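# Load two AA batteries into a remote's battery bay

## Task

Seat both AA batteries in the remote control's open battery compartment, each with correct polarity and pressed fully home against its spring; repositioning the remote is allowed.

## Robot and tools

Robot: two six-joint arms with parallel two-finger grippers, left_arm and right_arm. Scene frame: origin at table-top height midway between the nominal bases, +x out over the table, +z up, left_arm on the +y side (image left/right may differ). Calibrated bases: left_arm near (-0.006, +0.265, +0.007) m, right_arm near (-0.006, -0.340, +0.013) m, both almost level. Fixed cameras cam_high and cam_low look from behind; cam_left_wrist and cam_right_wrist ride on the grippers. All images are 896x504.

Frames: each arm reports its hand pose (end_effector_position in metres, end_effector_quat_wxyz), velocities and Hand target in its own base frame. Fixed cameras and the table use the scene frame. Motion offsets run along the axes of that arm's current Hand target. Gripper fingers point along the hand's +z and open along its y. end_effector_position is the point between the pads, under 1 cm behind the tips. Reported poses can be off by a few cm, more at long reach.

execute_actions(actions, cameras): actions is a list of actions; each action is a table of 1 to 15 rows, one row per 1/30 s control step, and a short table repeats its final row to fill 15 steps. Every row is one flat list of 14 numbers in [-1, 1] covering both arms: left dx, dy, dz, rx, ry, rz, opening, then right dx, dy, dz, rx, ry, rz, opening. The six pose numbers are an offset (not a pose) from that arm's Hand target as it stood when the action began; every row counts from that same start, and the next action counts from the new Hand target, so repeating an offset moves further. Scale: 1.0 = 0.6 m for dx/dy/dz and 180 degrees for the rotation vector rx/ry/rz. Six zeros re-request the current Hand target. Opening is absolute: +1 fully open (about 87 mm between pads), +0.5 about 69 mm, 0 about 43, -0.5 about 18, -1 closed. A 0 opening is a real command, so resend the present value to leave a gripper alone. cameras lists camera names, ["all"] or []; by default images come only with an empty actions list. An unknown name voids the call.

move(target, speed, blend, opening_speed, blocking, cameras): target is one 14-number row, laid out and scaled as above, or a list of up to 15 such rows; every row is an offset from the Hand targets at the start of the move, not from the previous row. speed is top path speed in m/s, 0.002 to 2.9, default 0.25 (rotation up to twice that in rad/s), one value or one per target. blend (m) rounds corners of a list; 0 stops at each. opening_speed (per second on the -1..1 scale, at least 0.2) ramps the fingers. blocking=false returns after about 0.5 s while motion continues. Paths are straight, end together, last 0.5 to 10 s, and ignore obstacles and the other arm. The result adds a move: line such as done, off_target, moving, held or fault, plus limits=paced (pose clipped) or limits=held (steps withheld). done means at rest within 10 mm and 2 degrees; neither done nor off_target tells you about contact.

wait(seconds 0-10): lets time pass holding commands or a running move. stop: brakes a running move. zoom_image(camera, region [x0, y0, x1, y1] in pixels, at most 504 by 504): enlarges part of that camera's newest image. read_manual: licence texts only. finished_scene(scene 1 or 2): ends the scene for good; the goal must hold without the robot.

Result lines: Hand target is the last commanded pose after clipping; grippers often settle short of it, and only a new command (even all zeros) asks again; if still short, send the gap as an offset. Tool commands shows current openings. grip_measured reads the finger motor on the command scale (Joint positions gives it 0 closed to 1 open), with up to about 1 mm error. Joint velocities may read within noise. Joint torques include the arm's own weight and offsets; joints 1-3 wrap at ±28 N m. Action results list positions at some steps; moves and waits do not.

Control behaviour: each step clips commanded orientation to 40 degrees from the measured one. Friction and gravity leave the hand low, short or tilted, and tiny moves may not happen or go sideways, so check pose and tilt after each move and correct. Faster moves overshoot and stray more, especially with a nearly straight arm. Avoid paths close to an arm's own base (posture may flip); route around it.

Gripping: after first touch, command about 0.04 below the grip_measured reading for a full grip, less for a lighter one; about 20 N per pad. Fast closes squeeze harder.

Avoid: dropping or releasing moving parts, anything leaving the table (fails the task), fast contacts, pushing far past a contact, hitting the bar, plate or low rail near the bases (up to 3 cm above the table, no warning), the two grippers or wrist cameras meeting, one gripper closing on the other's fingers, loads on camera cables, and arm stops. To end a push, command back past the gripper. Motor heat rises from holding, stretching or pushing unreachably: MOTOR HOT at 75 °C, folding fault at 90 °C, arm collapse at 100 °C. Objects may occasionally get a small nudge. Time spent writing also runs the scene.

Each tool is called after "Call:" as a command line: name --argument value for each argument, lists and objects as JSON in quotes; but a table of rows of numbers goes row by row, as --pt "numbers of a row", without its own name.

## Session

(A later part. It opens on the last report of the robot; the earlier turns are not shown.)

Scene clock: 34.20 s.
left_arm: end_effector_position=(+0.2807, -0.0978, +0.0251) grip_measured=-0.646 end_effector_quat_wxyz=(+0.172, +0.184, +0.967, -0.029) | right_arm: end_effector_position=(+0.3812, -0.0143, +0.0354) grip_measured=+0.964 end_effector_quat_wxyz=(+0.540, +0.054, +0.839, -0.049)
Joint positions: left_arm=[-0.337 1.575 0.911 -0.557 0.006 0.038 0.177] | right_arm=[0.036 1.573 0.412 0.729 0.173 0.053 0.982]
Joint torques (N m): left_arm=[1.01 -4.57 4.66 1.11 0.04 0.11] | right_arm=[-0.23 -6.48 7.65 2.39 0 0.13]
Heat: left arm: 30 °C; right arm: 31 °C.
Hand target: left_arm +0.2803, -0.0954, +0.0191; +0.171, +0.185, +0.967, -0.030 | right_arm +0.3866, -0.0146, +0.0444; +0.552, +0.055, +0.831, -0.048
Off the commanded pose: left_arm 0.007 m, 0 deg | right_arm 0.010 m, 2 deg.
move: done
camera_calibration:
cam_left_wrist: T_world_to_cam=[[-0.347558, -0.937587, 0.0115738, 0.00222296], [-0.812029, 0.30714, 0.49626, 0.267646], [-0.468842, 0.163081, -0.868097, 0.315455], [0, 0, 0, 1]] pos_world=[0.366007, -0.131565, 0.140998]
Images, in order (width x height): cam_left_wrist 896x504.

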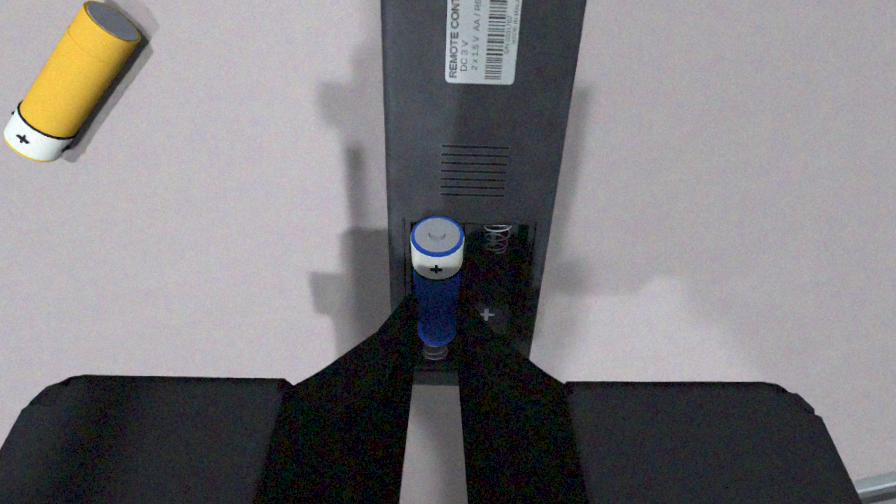

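Call:
move --target '[0.0068,0,-0.0015,0,0,0,-0.70,0,0,0,0,0,0,1]' --speed 0.05 --cameras '["cam_left_wrist"]'

Call:
zoom_image --camera "cam_left_wrist" --region '[300, 150, 600, 400]'

Scene clock: 35.13 s.
left_arm: end_effector_position=(+0.2802, -0.0976, +0.0246) grip_measured=-0.646 end_effector_quat_wxyz=(+0.174, +0.184, +0.967, -0.029) | right_arm: end_effector_position=(+0.3812, -0.0143, +0.0354) grip_measured=+0.964 end_effector_quat_wxyz=(+0.540, +0.054, +0.839, -0.049)
Joint positions: left_arm=[-0.337 1.569 0.902 -0.549 0.006 0.039 0.177] | right_arm=[0.036 1.573 0.412 0.729 0.173 0.053 0.982]
Joint torques (N m): left_arm=[1.05 -5.22 3.82 1.06 0.04 0.11] | right_arm=[-0.23 -6.46 7.65 2.39 0 0.14]
Heat: left arm: 30 °C; right arm: 32 °C.
Hand target: left_arm +0.2763, -0.0939, +0.0185; +0.171, +0.185, +0.967, -0.030 | right_arm +0.3866, -0.0146, +0.0444; +0.552, +0.055, +0.831, -0.048
Off the commanded pose: left_arm 0.008 m, 0 deg | right_arm 0.010 m, 2 deg.
move: done
camera_calibration:
cam_left_wrist: T_world_to_cam=[[-0.347987, -0.937431, 0.0113518, 0.00233107], [-0.814242, 0.308215, 0.491948, 0.268261], [-0.464666, 0.161949, -0.87055, 0.313476], [0, 0, 0, 1]] pos_world=[0.364903, -0.131264, 0.1409]
Images, in order (width x height): cam_left_wrist 896x504.

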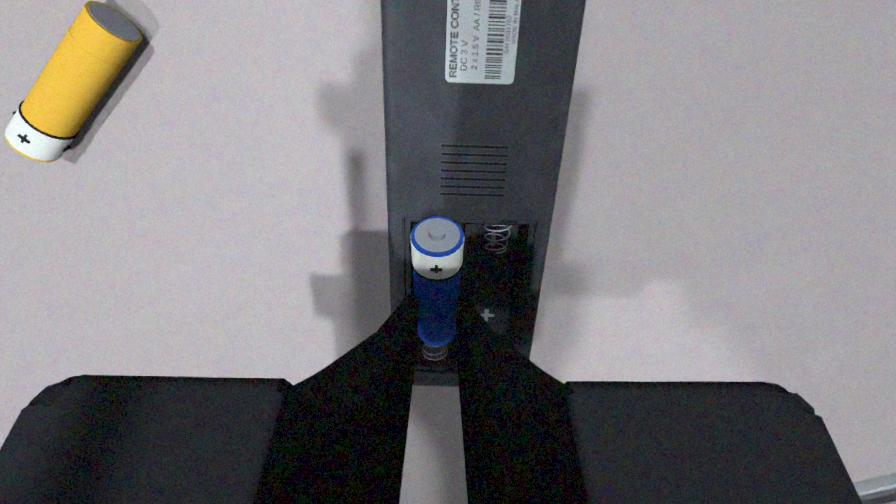

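Scaled by 1.680 from the camera's 896x504 image, which has a finer 1280x720 frame.

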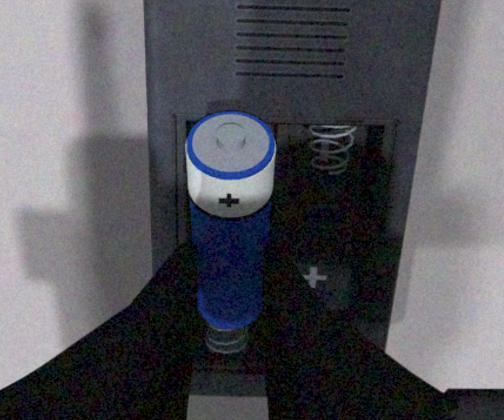

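Call:
move --target '[0.0088,0,-0.003,0,0,0,-0.72,0,0,0,0,0,0,1]' --speed 0.05 --cameras '["cam_left_wrist"]'

Call:
zoom_image --camera "cam_left_wrist" --region '[300, 150, 600, 400]'

Scene clock: 35.97 s.
left_arm: end_effector_position=(+0.2802, -0.0965, +0.0247) grip_measured=-0.646 end_effector_quat_wxyz=(+0.183, +0.183, +0.965, -0.030) | right_arm: end_effector_position=(+0.3812, -0.0143, +0.0354) grip_measured=+0.964 end_effector_quat_wxyz=(+0.540, +0.054, +0.839, -0.049)
Joint positions: left_arm=[-0.334 1.552 0.882 -0.528 0.006 0.04 0.177] | right_arm=[0.036 1.573 0.412 0.729 0.173 0.053 0.982]
Joint torques (N m): left_arm=[0.88 -5.38 3.81 0.86 0.04 0.11] | right_arm=[-0.24 -6.48 7.65 2.39 0 0.13]
Heat: left arm: 30 °C; right arm: 32 °C.
Hand target: left_arm +0.2712, -0.0918, +0.0184; +0.171, +0.184, +0.967, -0.030 | right_arm +0.3866, -0.0146, +0.0444; +0.552, +0.055, +0.831, -0.048
Off the commanded pose: left_arm 0.012 m, 1 deg | right_arm 0.010 m, 2 deg.
move: off_target (left_arm)
camera_calibration:
cam_left_wrist: T_world_to_cam=[[-0.346237, -0.938089, 0.0104171, 0.00293792], [-0.823171, 0.309111, 0.476277, 0.270829], [-0.450011, 0.15633, -0.879233, 0.308936], [0, 0, 0, 1]] pos_world=[0.362981, -0.129256, 0.142607]
Images, in order (width x height): cam_left_wrist 896x504.

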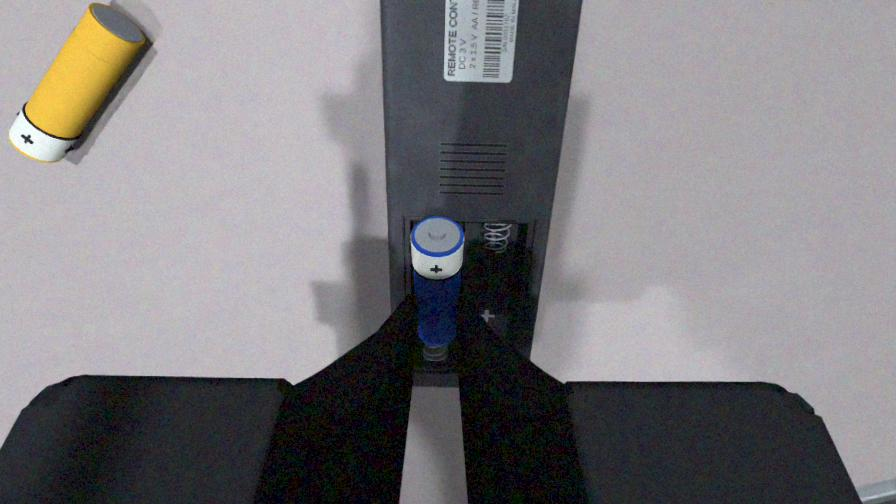

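Scaled by 1.680 from the camera's 896x504 image, which has a finer 1280x720 frame.

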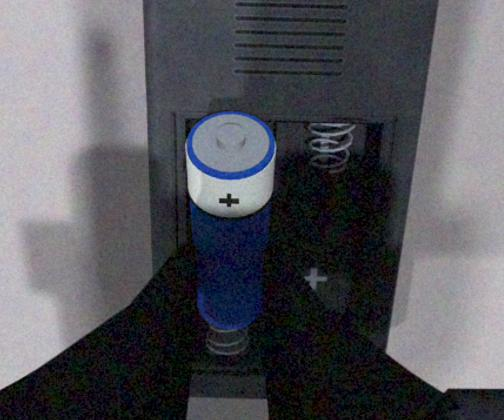

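Call:
move --target '[0.0002,0,-0.009,0,0,0,-0.72,0,0,0,0,0,0,1]' --speed 0.05 --cameras '["cam_left_wrist"]'

Call:
zoom_image --camera "cam_left_wrist" --region '[300, 150, 600, 400]'

Scene clock: 36.83 s.
left_arm: end_effector_position=(+0.2803, -0.0965, +0.0251) grip_measured=-0.646 end_effector_quat_wxyz=(+0.183, +0.183, +0.965, -0.030) | right_arm: end_effector_position=(+0.3812, -0.0143, +0.0354) grip_measured=+0.964 end_effector_quat_wxyz=(+0.540, +0.054, +0.839, -0.049)
Joint positions: left_arm=[-0.334 1.55 0.882 -0.528 0.006 0.041 0.177] | right_arm=[0.036 1.573 0.412 0.729 0.173 0.053 0.982]
Joint torques (N m): left_arm=[0.88 -6.43 4.4 0.63 0.05 0.11] | right_arm=[-0.23 -6.48 7.66 2.38 0 0.13]
Heat: left arm: 30 °C; right arm: 32 °C.
Hand target: left_arm +0.2694, -0.0911, +0.0234; +0.171, +0.185, +0.967, -0.030 | right_arm +0.3866, -0.0146, +0.0444; +0.552, +0.055, +0.831, -0.048
Off the commanded pose: left_arm 0.012 m, 1 deg | right_arm 0.010 m, 2 deg.
move: off_target (left_arm)
camera_calibration:
cam_left_wrist: T_world_to_cam=[[-0.346603, -0.937956, 0.0102856, 0.00306569], [-0.823767, 0.309615, 0.474917, 0.270936], [-0.448635, 0.156135, -0.879971, 0.309], [0, 0, 0, 1]] pos_world=[0.36288, -0.129256, 0.143207]
Images, in order (width x height): cam_left_wrist 896x504.

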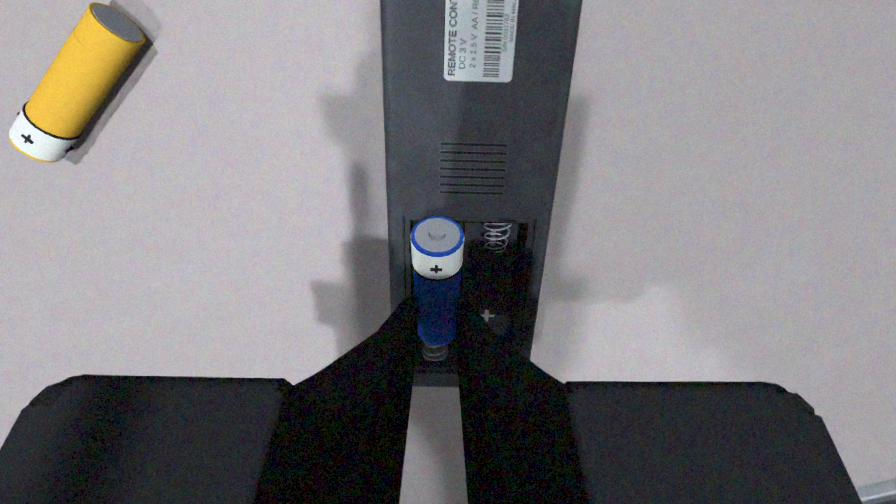

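Scaled by 1.680 from the camera's 896x504 image, which has a finer 1280x720 frame.

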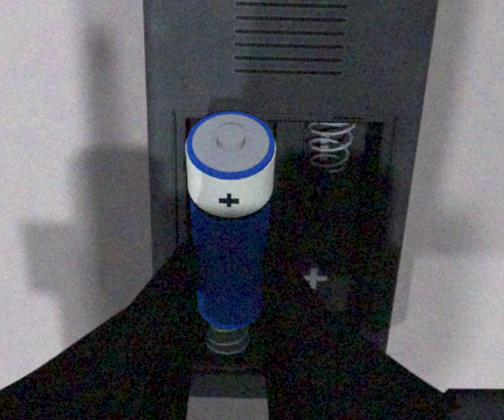

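Call:
move --target '[0.0088,0,-0.003,0,0,0,-0.74,0,0,0,0,0,0,1]' --speed 0.05 --cameras '["cam_left_wrist"]'

Call:
zoom_image --camera "cam_left_wrist" --region '[300, 150, 600, 400]'

Scene clock: 37.67 s.
left_arm: end_effector_position=(+0.2749, -0.0943, +0.0250) grip_measured=-0.646 end_effector_quat_wxyz=(+0.184, +0.183, +0.965, -0.030) | right_arm: end_effector_position=(+0.3812, -0.0143, +0.0354) grip_measured=+0.964 end_effector_quat_wxyz=(+0.540, +0.054, +0.839, -0.049)
Joint positions: left_arm=[-0.333 1.528 0.859 -0.528 0.006 0.041 0.177] | right_arm=[0.036 1.573 0.412 0.729 0.173 0.053 0.982]
Joint torques (N m): left_arm=[0.85 -6.23 4.52 0.62 0.04 0.1] | right_arm=[-0.23 -6.46 7.66 2.39 0 0.13]
Heat: left arm: 30 °C; right arm: 32 °C.
Hand target: left_arm +0.2642, -0.0891, +0.0233; +0.171, +0.185, +0.967, -0.030 | right_arm +0.3866, -0.0146, +0.0444; +0.552, +0.055, +0.831, -0.048
Off the commanded pose: left_arm 0.012 m, 1 deg | right_arm 0.010 m, 2 deg.
move: off_target (left_arm)
camera_calibration:
cam_left_wrist: T_world_to_cam=[[-0.346263, -0.938085, 0.00996063, 0.00316674], [-0.824088, 0.309224, 0.474615, 0.265961], [-0.448309, 0.156133, -0.880137, 0.306053], [0, 0, 0, 1]] pos_world=[0.357479, -0.127056, 0.143108]
Images, in order (width x height): cam_left_wrist 896x504.

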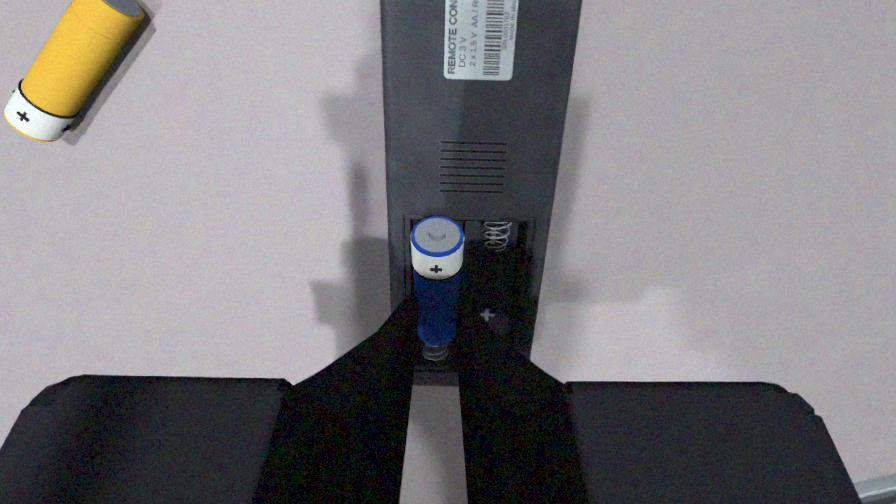

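Scaled by 1.680 from the camera's 896x504 image, which has a finer 1280x720 frame.

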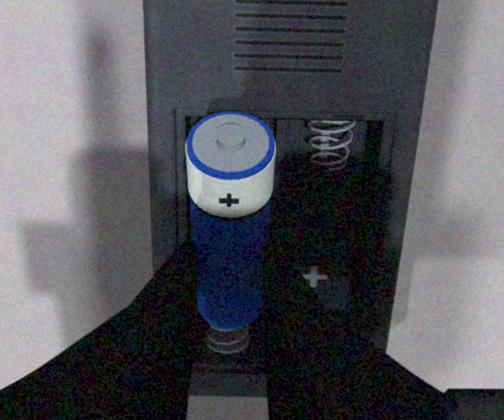

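Call:
move --pt "0 0 0 0 0 0 -0.74 -0.193 0.253 -0.226 -0.36 0.0547 -0.1924 -1" --pt "0 0 0 0 0 0 -0.74 -0.1087 0.6945 -0.0583 -0.36 0.0547 -0.1924 -1" --blend '[0.05,0]' --cameras '["all"]'

Scene clock: 43.13 s.
left_arm: end_effector_position=(+0.2749, -0.0943, +0.0250) grip_measured=-0.646 end_effector_quat_wxyz=(+0.184, +0.183, +0.965, -0.030) | right_arm: end_effector_position=(+0.4306, +0.3968, +0.1036) grip_measured=-1.000 end_effector_quat_wxyz=(+0.379, -0.484, +0.747, +0.252)
Joint positions: left_arm=[-0.333 1.528 0.859 -0.528 0.006 0.041 0.177] | right_arm=[0.644 2.196 1.797 -0.295 -0.414 -0.31 0]
Joint torques (N m): left_arm=[0.88 -6.19 4.55 0.62 0.05 0.11] | right_arm=[-0.35 -11.7 12.77 2 -0.06 0.29]
Heat: left arm: 30 °C; right arm: 32 °C.
Hand target: left_arm +0.2642, -0.0891, +0.0233; +0.171, +0.184, +0.967, -0.030 | right_arm +0.4402, +0.4000, +0.1102; +0.389, -0.477, +0.748, +0.248
Off the commanded pose: left_arm 0.012 m, 1 deg | right_arm 0.012 m, 2 deg.
move: off_target (left_arm, right_arm)
camera_calibration:
cam_left_wrist: T_world_to_cam=[[-0.346263, -0.938085, 0.00996063, 0.00316674], [-0.824088, 0.309224, 0.474615, 0.265961], [-0.448309, 0.156133, -0.880137, 0.306053], [0, 0, 0, 1]] pos_world=[0.357479, -0.127056, 0.143108]
cam_right_wrist: T_world_to_cam=[[0.915949, -0.401281, 0.00329307, -0.238542], [-0.400101, -0.913826, -0.0695732, 0.563594], [0.0309277, 0.0624079, -0.997571, 0.21493], [0, 0, 0, 1]] pos_world=[0.43734, 0.405891, 0.254404]

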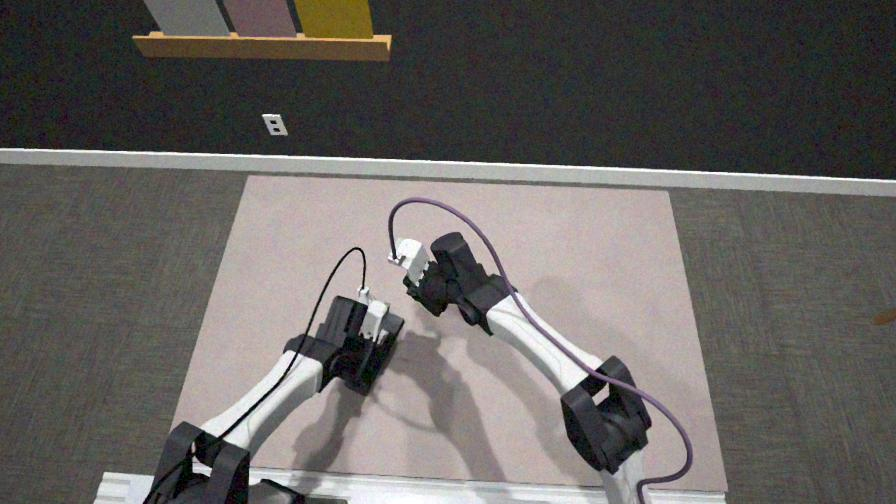

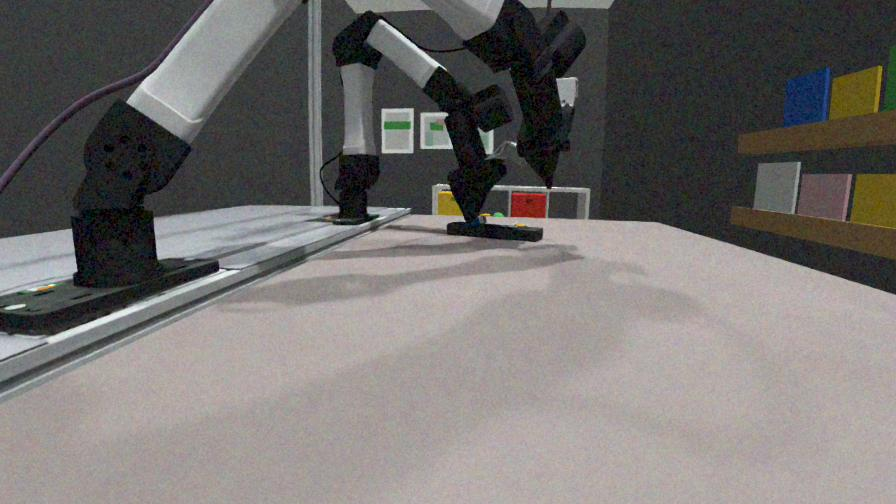

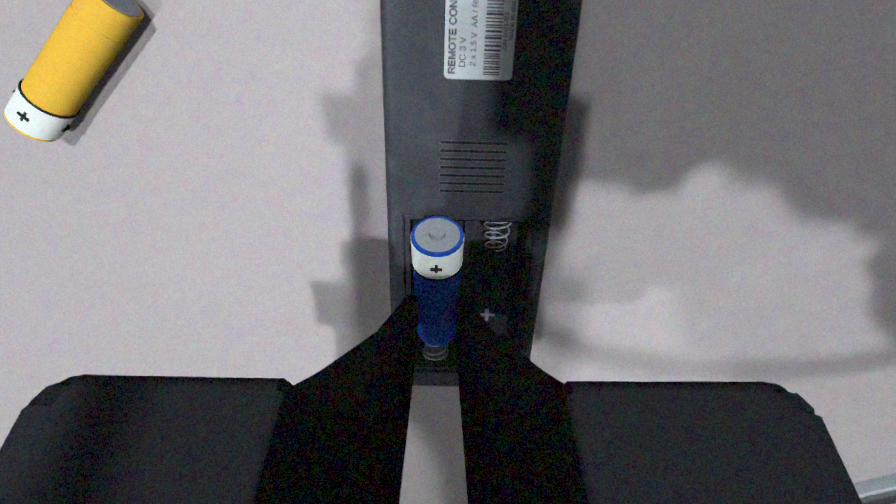

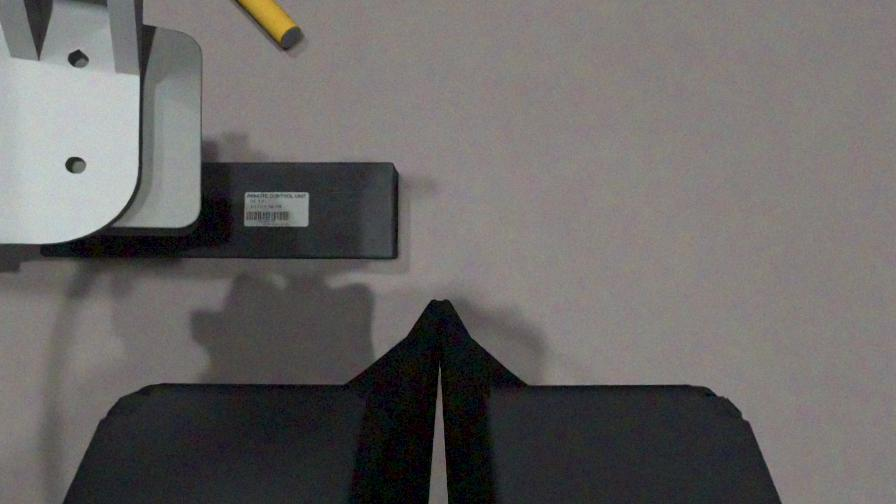

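Call:
move --pt "0 0 0 0 0 0 -0.74 0.031 -0.0141 -0.0152 -0.1365 0 -0.0957 -1" --pt "0 0 0 0 0 0 -0.74 0.0333 0.0468 0.0977 -0.1365 0 -0.0957 -1" --speed 0.12 --cameras '["all"]'

Scene clock: 47.87 s.
left_arm: end_effector_position=(+0.2749, -0.0943, +0.0250) grip_measured=-0.646 end_effector_quat_wxyz=(+0.184, +0.183, +0.965, -0.030) | right_arm: end_effector_position=(+0.4189, +0.4408, +0.0591) grip_measured=-1.000 end_effector_quat_wxyz=(-0.297, +0.656, -0.600, -0.348)
Joint positions: left_arm=[-0.333 1.528 0.859 -0.528 0.006 0.041 0.177] | right_arm=[0.639 2.61 2.404 -0.759 -0.787 -0.764 0]
Joint torques (N m): left_arm=[0.87 -6.2 4.55 0.62 0.05 0.11] | right_arm=[-0.49 -13.31 12.31 1.76 -0.23 0.28]
Heat: left arm: 30 °C; right arm: 33 °C.
Hand target: left_arm +0.2642, -0.0891, +0.0233; +0.171, +0.184, +0.967, -0.030 | right_arm +0.4303, +0.4450, +0.0603; -0.312, +0.654, -0.599, -0.341
Off the commanded pose: left_arm 0.012 m, 1 deg | right_arm 0.012 m, 2 deg.
move: off_target (left_arm, right_arm)
camera_calibration:
cam_left_wrist: T_world_to_cam=[[-0.346263, -0.938085, 0.00996063, 0.00316674], [-0.824088, 0.309224, 0.474615, 0.265961], [-0.448309, 0.156133, -0.880137, 0.306053], [0, 0, 0, 1]] pos_world=[0.357479, -0.127056, 0.143108]
cam_right_wrist: T_world_to_cam=[[0.994288, 0.105871, -0.0135238, -0.465341], [0.104567, -0.991661, -0.0753225, 0.419278], [-0.0213855, 0.0734781, -0.997068, 0.185164], [0, 0, 0, 1]] pos_world=[0.4228, 0.451442, 0.209909]

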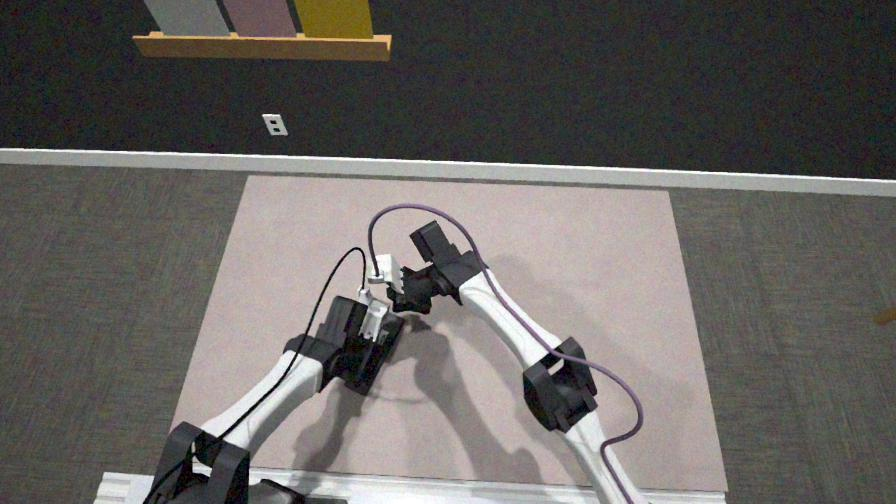

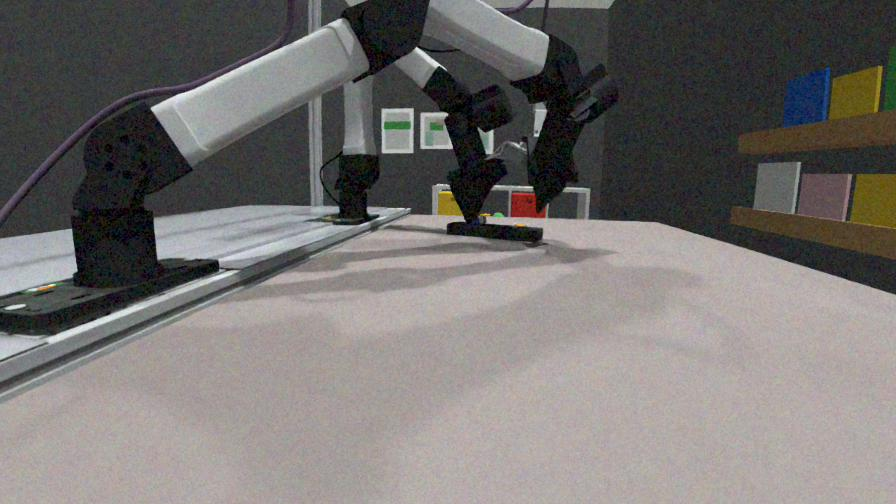

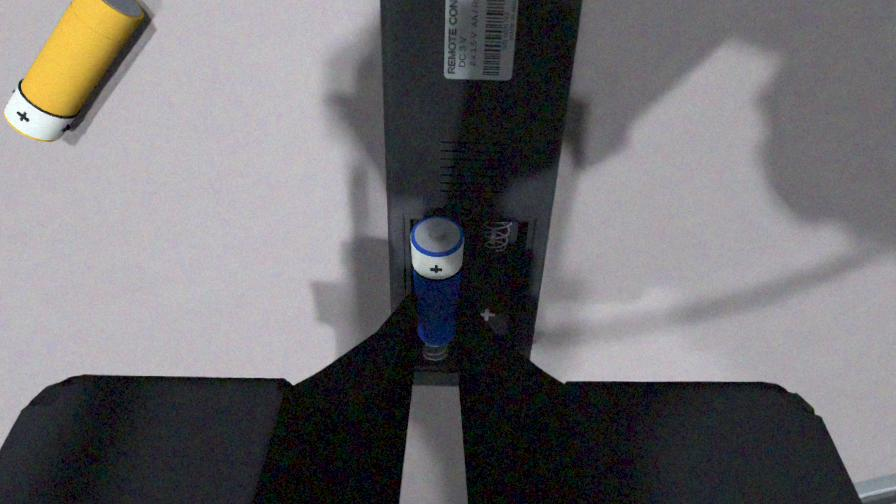

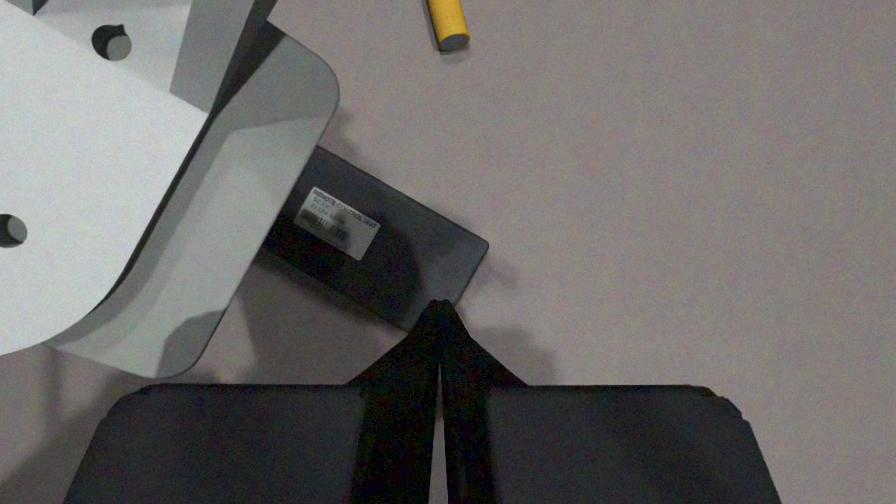

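Call:
move --pt "0 0 0 0 0 0 -0.74 -0.0417 0.005 -0.1003 0.0654 0.0654 0.497 -1" --pt "0 0 0 0 0 0 -0.74 -0.002 0.0148 0.0328 0.0654 0.0654 0.497 -1" --speed 0.12 --cameras '["all"]'

Scene clock: 57.30 s.
left_arm: end_effector_position=(+0.2749, -0.0943, +0.0250) grip_measured=-0.646 end_effector_quat_wxyz=(+0.184, +0.183, +0.965, -0.030) | right_arm: end_effector_position=(+0.4092, +0.4570, +0.0477) grip_measured=-1.000 end_effector_quat_wxyz=(+0.018, -0.017, +0.926, +0.376)
Joint positions: left_arm=[-0.333 1.528 0.859 -0.528 0.006 0.041 0.177] | right_arm=[0.644 2.863 2.833 -0.995 -0.576 0.772 0]
Joint torques (N m): left_arm=[0.85 -6.19 4.55 0.62 0.06 0.11] | right_arm=[-0.39 -14.82 11.56 1.78 -0.11 0.2]
Heat: left arm: 30 °C; right arm: 37 °C.
Hand target: left_arm +0.2642, -0.0891, +0.0233; +0.171, +0.184, +0.967, -0.030 | right_arm +0.4199, +0.4610, +0.0500; -0.015, -0.041, +0.939, +0.342
Off the commanded pose: left_arm 0.012 m, 1 deg | right_arm 0.012 m, 6 deg.
elbow stopped short (right arm): the move would have taken joint 3 (elbow) straighter than the controller allows.
move: off_target (left_arm, right_arm)
camera_calibration:
cam_left_wrist: T_world_to_cam=[[-0.346263, -0.938085, 0.00996063, 0.00316674], [-0.824088, 0.309224, 0.474615, 0.265961], [-0.448309, 0.156133, -0.880137, 0.306053], [0, 0, 0, 1]] pos_world=[0.357479, -0.127056, 0.143108]
cam_right_wrist: T_world_to_cam=[[0.0581675, -0.72073, -0.690771, 0.335554], [-0.656131, -0.549102, 0.517667, 0.516296], [-0.752402, 0.423125, -0.504833, 0.288283], [0, 0, 0, 1]] pos_world=[0.536144, 0.403363, 0.110057]

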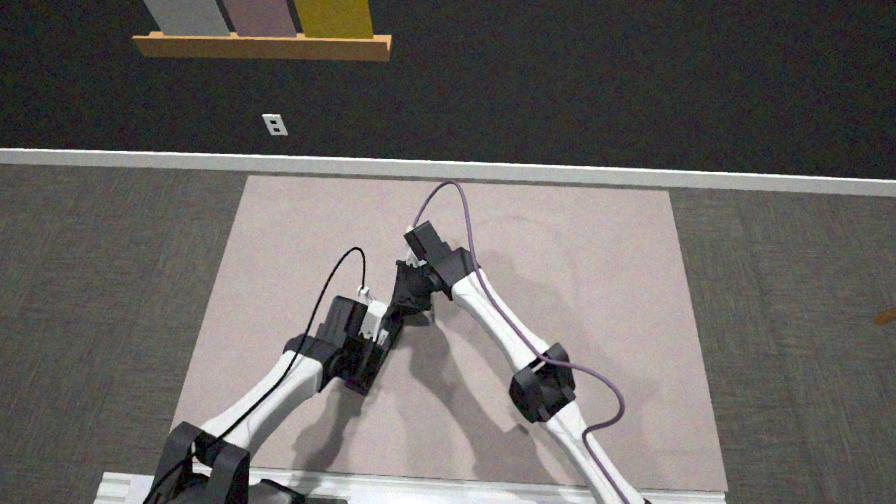

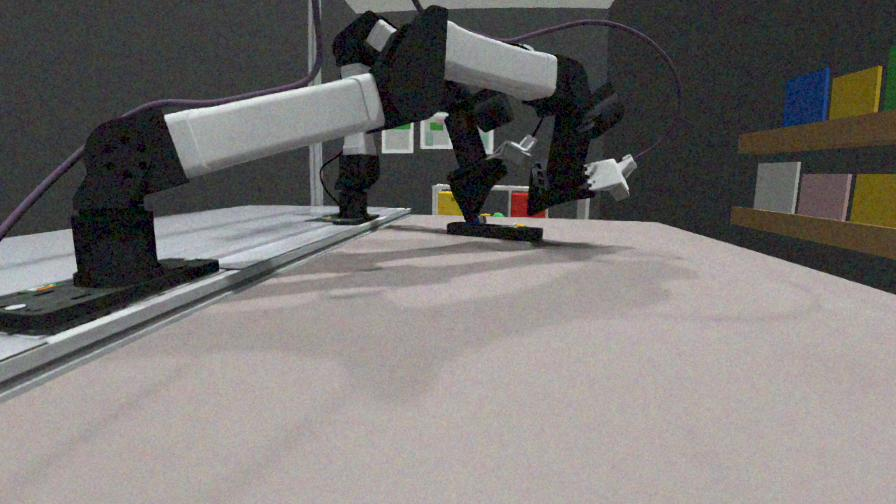

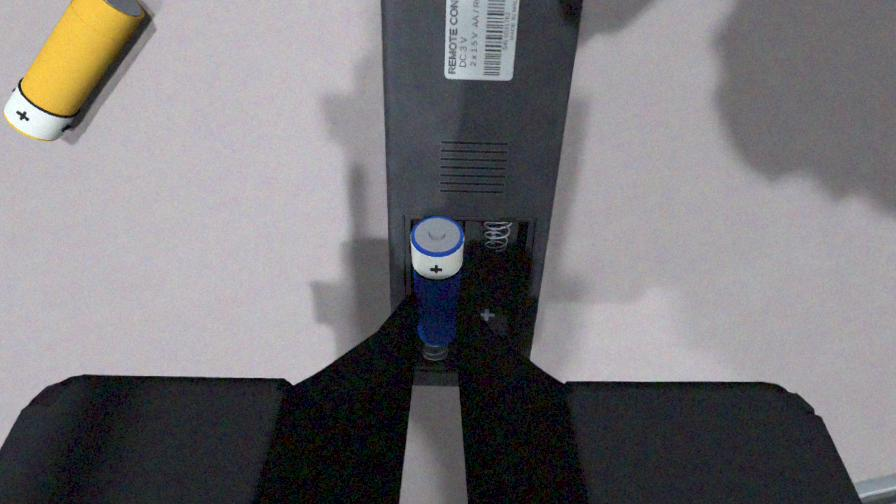

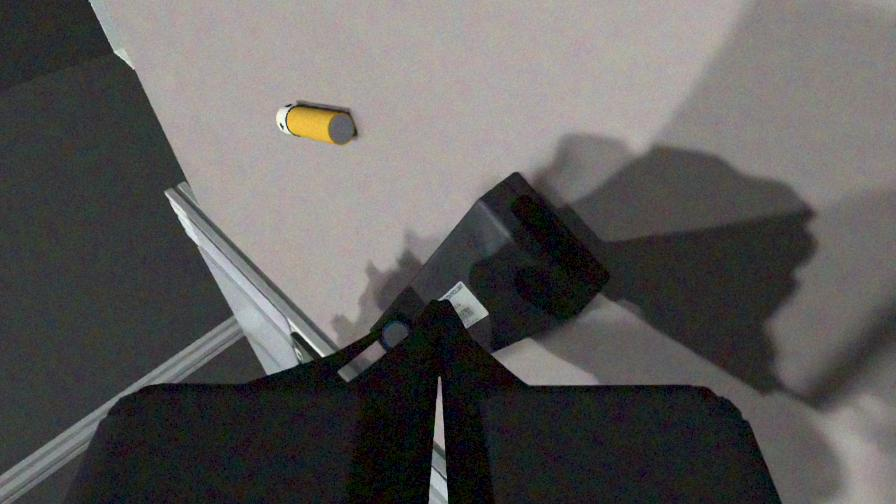

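Call:
move --target '[0,0,0,0,0,0,-0.74,0,-0.0322,0.0384,0,0,0,-1]' --speed 0.04 --cameras '["cam_right_wrist","cam_left_wrist"]'

Scene clock: 59.53 s.
left_arm: end_effector_position=(+0.2749, -0.0943, +0.0250) grip_measured=-0.646 end_effector_quat_wxyz=(+0.184, +0.183, +0.965, -0.030) | right_arm: end_effector_position=(+0.4107, +0.4580, +0.0257) grip_measured=-1.000 end_effector_quat_wxyz=(+0.013, -0.015, +0.928, +0.371)
Joint positions: left_arm=[-0.333 1.528 0.859 -0.528 0.006 0.041 0.177] | right_arm=[0.644 2.904 2.833 -0.97 -0.576 0.772 0]
Joint torques (N m): left_arm=[0.87 -6.19 4.51 0.62 0.05 0.1] | right_arm=[-0.35 -13.78 11.59 1.72 -0.12 0.05]
Heat: left arm: 30 °C; right arm: 38 °C.
Hand target: left_arm +0.2642, -0.0891, +0.0233; +0.171, +0.184, +0.967, -0.030 | right_arm +0.4199, +0.4610, +0.0198; -0.015, -0.041, +0.939, +0.342
Off the commanded pose: left_arm 0.012 m, 1 deg | right_arm 0.011 m, 6 deg.
elbow stopped short (right arm): the move would have taken joint 3 (elbow) straighter than the controller allows.
move: off_target (left_arm, right_arm)
camera_calibration:
cam_left_wrist: T_world_to_cam=[[-0.346263, -0.938085, 0.00996063, 0.00316674], [-0.824088, 0.309224, 0.474615, 0.265961], [-0.448309, 0.156133, -0.880137, 0.306053], [0, 0, 0, 1]] pos_world=[0.357479, -0.127056, 0.143108]
cam_right_wrist: T_world_to_cam=[[0.0495182, -0.727416, -0.684407, 0.327502], [-0.649739, -0.54389, 0.531059, 0.523798], [-0.758543, 0.418389, -0.499563, 0.282338], [0, 0, 0, 1]] pos_world=[0.53828, 0.404991, 0.0870229]
Images, in order (width x height): cam_left_wrist 896x504, cam_right_wrist 896x504.

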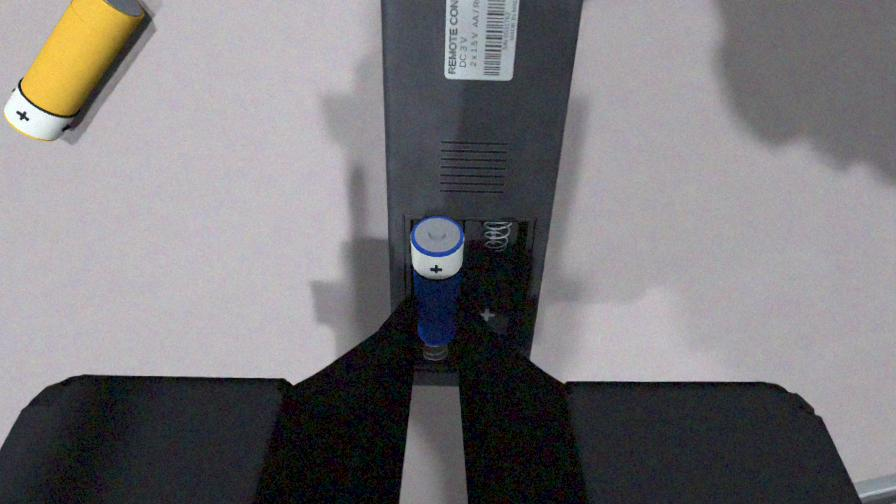

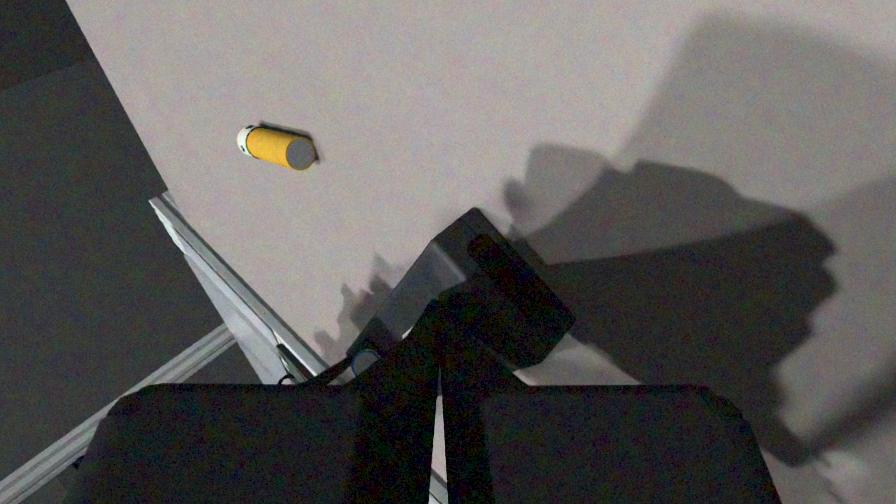

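Call:
move --target '[0,0,0,0,0,0,-0.74,0,-0.0161,0.0192,0,0,0,-1]' --speed 0.03 --cameras '["cam_right_wrist"]'

Scene clock: 61.83 s.
left_arm: end_effector_position=(+0.2749, -0.0943, +0.0250) grip_measured=-0.646 end_effector_quat_wxyz=(+0.184, +0.183, +0.965, -0.030) | right_arm: end_effector_position=(+0.4134, +0.4613, +0.0248) grip_measured=-1.000 end_effector_quat_wxyz=(+0.018, -0.019, +0.925, +0.379)
Joint positions: left_arm=[-0.333 1.528 0.859 -0.528 0.006 0.041 0.177] | right_arm=[0.644 2.916 2.844 -0.948 -0.583 0.772 0]
Joint torques (N m): left_arm=[0.87 -6.19 4.53 0.62 0.05 0.11] | right_arm=[-0.35 -12.52 10.56 1.61 -0.11 -0.04]
Heat: left arm: 30 °C; right arm: 38 °C.
Hand target: left_arm +0.2642, -0.0891, +0.0233; +0.171, +0.184, +0.967, -0.030 | right_arm +0.4200, +0.4610, +0.0049; -0.015, -0.041, +0.939, +0.342
Off the commanded pose: left_arm 0.012 m, 1 deg | right_arm 0.021 m, 6 deg.
elbow stopped short (right arm): the move would have taken joint 3 (elbow) straighter than the controller allows.
move: off_target (left_arm, right_arm)
camera_calibration:
cam_right_wrist: T_world_to_cam=[[0.0608423, -0.715201, -0.696266, 0.31907], [-0.65401, -0.555524, 0.513482, 0.535383], [-0.754036, 0.424123, -0.501548, 0.278128], [0, 0, 0, 1]] pos_world=[0.540452, 0.407657, 0.0867419]
Images, in order (width x height): cam_right_wrist 896x504.

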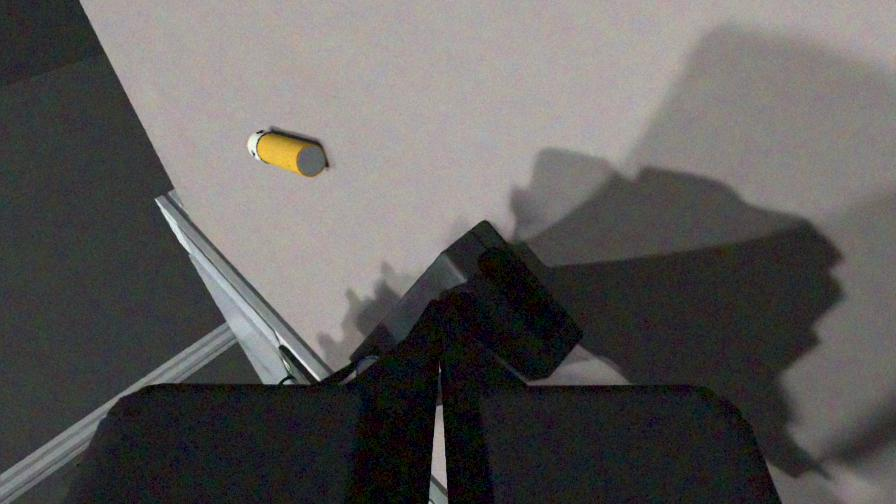

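Call:
move --target '[0,0,0,0,0,0,-0.74,0.01,-0.022,0.0256,0,0,0,-1]' --speed 0.03 --cameras '["cam_right_wrist","cam_left_wrist"]'

Scene clock: 63.97 s.
left_arm: end_effector_position=(+0.2749, -0.0943, +0.0250) grip_measured=-0.646 end_effector_quat_wxyz=(+0.184, +0.183, +0.965, -0.030) | right_arm: end_effector_position=(+0.4109, +0.4646, +0.0237) grip_measured=-1.000 end_effector_quat_wxyz=(+0.010, -0.027, +0.920, +0.392)
Joint positions: left_arm=[-0.333 1.528 0.859 -0.528 0.006 0.041 0.177] | right_arm=[0.644 2.932 2.857 -0.939 -0.616 0.767 0]
Joint torques (N m): left_arm=[0.9 -6.2 4.52 0.62 0.06 0.11] | right_arm=[0.1 -11.14 9.26 1.47 0.15 -0.23]
Heat: left arm: 30 °C; right arm: 38 °C.
Hand target: left_arm +0.2642, -0.0891, +0.0233; +0.171, +0.184, +0.967, -0.030 | right_arm +0.4140, +0.4603, -0.0154; -0.015, -0.041, +0.939, +0.342
Off the commanded pose: left_arm 0.012 m, 1 deg | right_arm 0.039 m, 7 deg.
elbow stopped short (right arm): the move would have taken joint 3 (elbow) straighter than the controller allows.
move: off_target (left_arm, right_arm)
camera_calibration:
cam_left_wrist: T_world_to_cam=[[-0.346263, -0.938085, 0.00996063, 0.00316674], [-0.824088, 0.309224, 0.474615, 0.265961], [-0.448309, 0.156133, -0.880137, 0.306053], [0, 0, 0, 1]] pos_world=[0.357479, -0.127056, 0.143108]
cam_right_wrist: T_world_to_cam=[[0.0695868, -0.695358, -0.715287, 0.308466], [-0.637776, -0.582357, 0.504085, 0.54221], [-0.767072, 0.421115, -0.484007, 0.280643], [0, 0, 0, 1]] pos_world=[0.539617, 0.412071, 0.0831548]
Images, in order (width x height): cam_left_wrist 896x504, cam_right_wrist 896x504.

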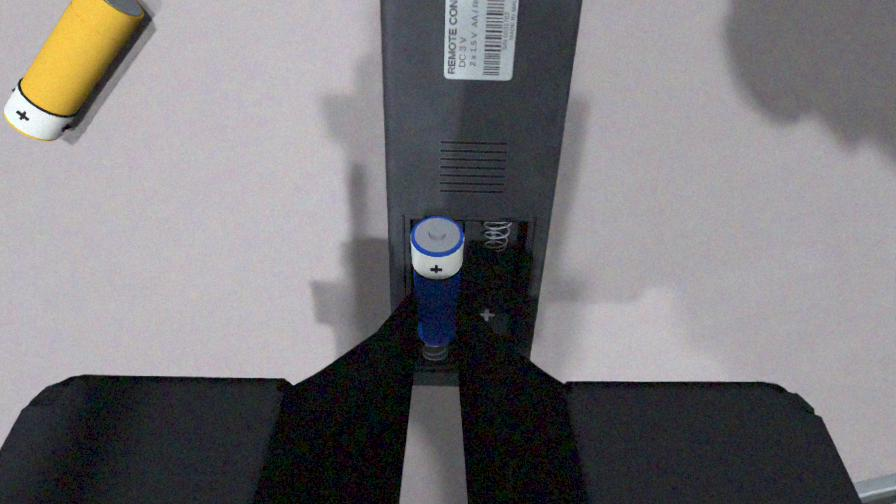

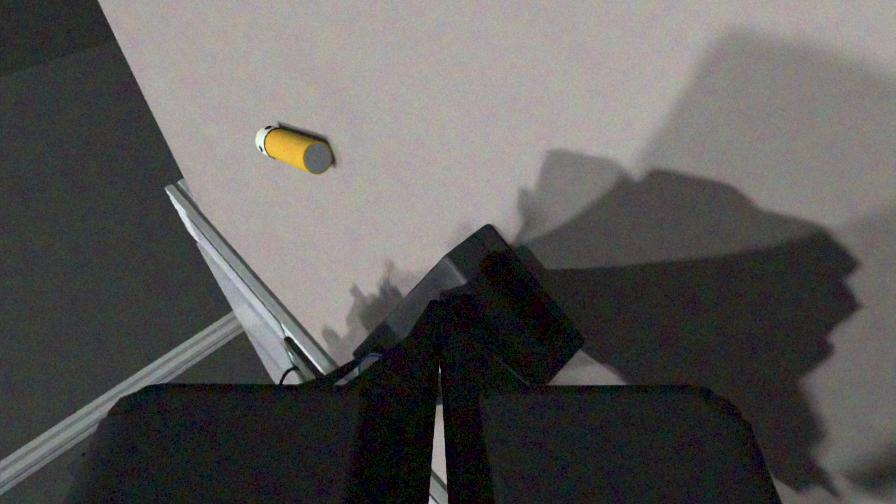

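Call:
move --target '[0.0088,0,-0.003,0,0,0,-0.76,0,0,0,0,0,0,-1]' --speed 0.05 --cameras '["cam_left_wrist"]'

Call:
zoom_image --camera "cam_left_wrist" --region '[300, 150, 600, 400]'

Scene clock: 64.80 s.
left_arm: end_effector_position=(+0.2709, -0.0928, +0.0250) grip_measured=-0.646 end_effector_quat_wxyz=(+0.185, +0.184, +0.965, -0.030) | right_arm: end_effector_position=(+0.4116, +0.4655, +0.0239) grip_measured=-1.000 end_effector_quat_wxyz=(+0.012, -0.028, +0.919, +0.394)
Joint positions: left_arm=[-0.333 1.508 0.84 -0.525 0.006 0.043 0.177] | right_arm=[0.644 2.933 2.857 -0.932 -0.618 0.767 0]
Joint torques (N m): left_arm=[0.92 -6.16 4.48 0.58 0.06 0.11] | right_arm=[0.09 -11.28 9.16 1.41 0.19 -0.21]
Heat: left arm: 30 °C; right arm: 39 °C.
Hand target: left_arm +0.2591, -0.0870, +0.0232; +0.171, +0.185, +0.967, -0.030 | right_arm +0.4139, +0.4603, -0.0154; -0.015, -0.041, +0.939, +0.342
Off the commanded pose: left_arm 0.013 m, 2 deg | right_arm 0.040 m, 7 deg.
elbow stopped short (right arm): the move would have taken joint 3 (elbow) straighter than the controller allows.
move: off_target (left_arm, right_arm)
camera_calibration:
cam_left_wrist: T_world_to_cam=[[-0.347242, -0.937728, 0.00946757, 0.00347322], [-0.825413, 0.310413, 0.471527, 0.262704], [-0.445103, 0.155919, -0.881801, 0.303146], [0, 0, 0, 1]] pos_world=[0.352976, -0.125556, 0.14341]
Images, in order (width x height): cam_left_wrist 896x504.

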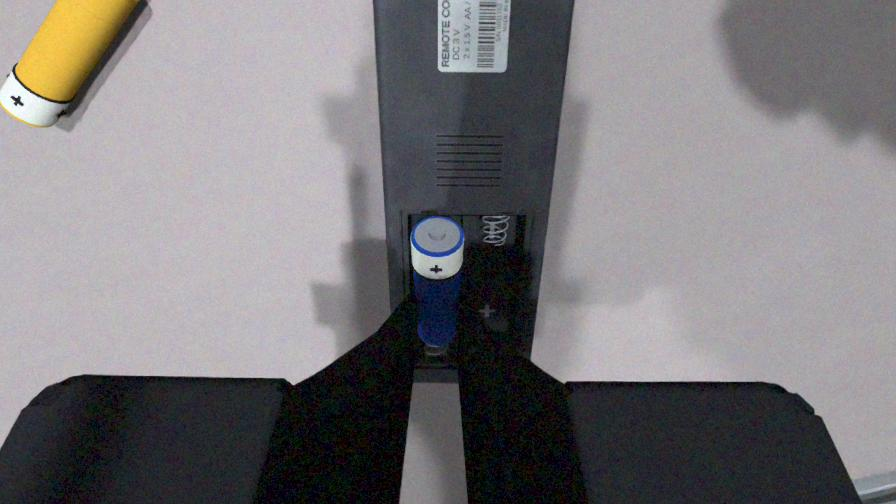

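Scaled by 1.680 from the camera's 896x504 image, which has a finer 1280x720 frame.

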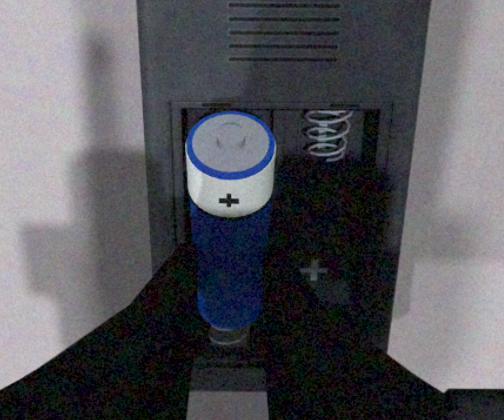

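Call:
move --target '[0.0023,0,0.0063,0,0.0556,0,-0.76,0,0,0,0,0,0,-1]' --speed 0.05 --cameras '["cam_left_wrist"]'

Call:
zoom_image --camera "cam_left_wrist" --region '[300, 150, 600, 400]'

Scene clock: 67.33 s.
left_arm: end_effector_position=(+0.2699, -0.0925, +0.0243) grip_measured=-0.650 end_effector_quat_wxyz=(+0.120, +0.185, +0.975, -0.020) | right_arm: end_effector_position=(+0.4113, +0.4659, +0.0240) grip_measured=-1.000 end_effector_quat_wxyz=(+0.012, -0.028, +0.918, +0.394)
Joint positions: left_arm=[-0.333 1.625 0.975 -0.677 0.006 0.043 0.175] | right_arm=[0.644 2.933 2.857 -0.931 -0.619 0.767 0]
Joint torques (N m): left_arm=[0.53 -3.38 7.28 0.08 -0.03 0.06] | right_arm=[0.03 -11.29 9.14 1.4 0.19 -0.21]
Heat: left arm: 30 °C; right arm: 38 °C.
Hand target: left_arm +0.2590, -0.0870, +0.0191; +0.086, +0.186, +0.979, -0.013 | right_arm +0.4138, +0.4604, -0.0154; -0.015, -0.041, +0.939, +0.342
Off the commanded pose: left_arm 0.013 m, 4 deg | right_arm 0.040 m, 7 deg.
move: off_target (left_arm, right_arm)
camera_calibration:
cam_left_wrist: T_world_to_cam=[[-0.34586, -0.938205, 0.0123392, 0.00293448], [-0.758014, 0.287136, 0.585635, 0.239068], [-0.552989, 0.193194, -0.810481, 0.332887], [0, 0, 0, 1]] pos_world=[0.366314, -0.130204, 0.129756]
Images, in order (width x height): cam_left_wrist 896x504.

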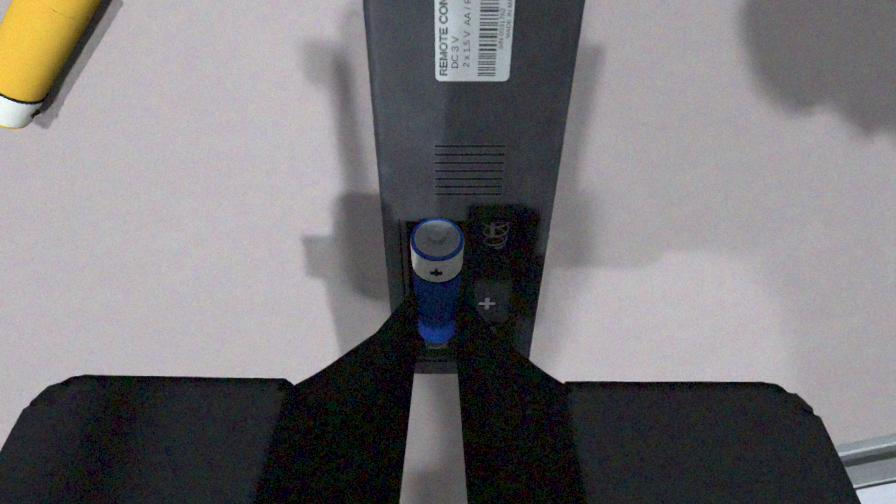

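Scaled by 1.680 from the camera's 896x504 image, which has a finer 1280x720 frame.

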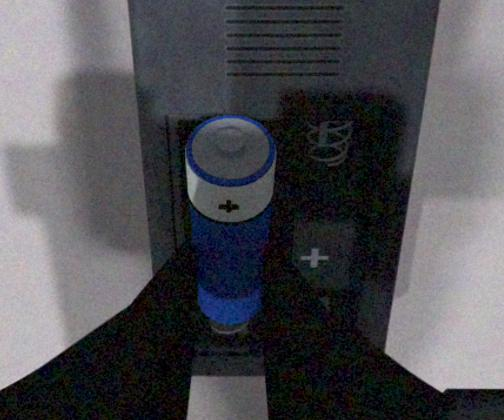

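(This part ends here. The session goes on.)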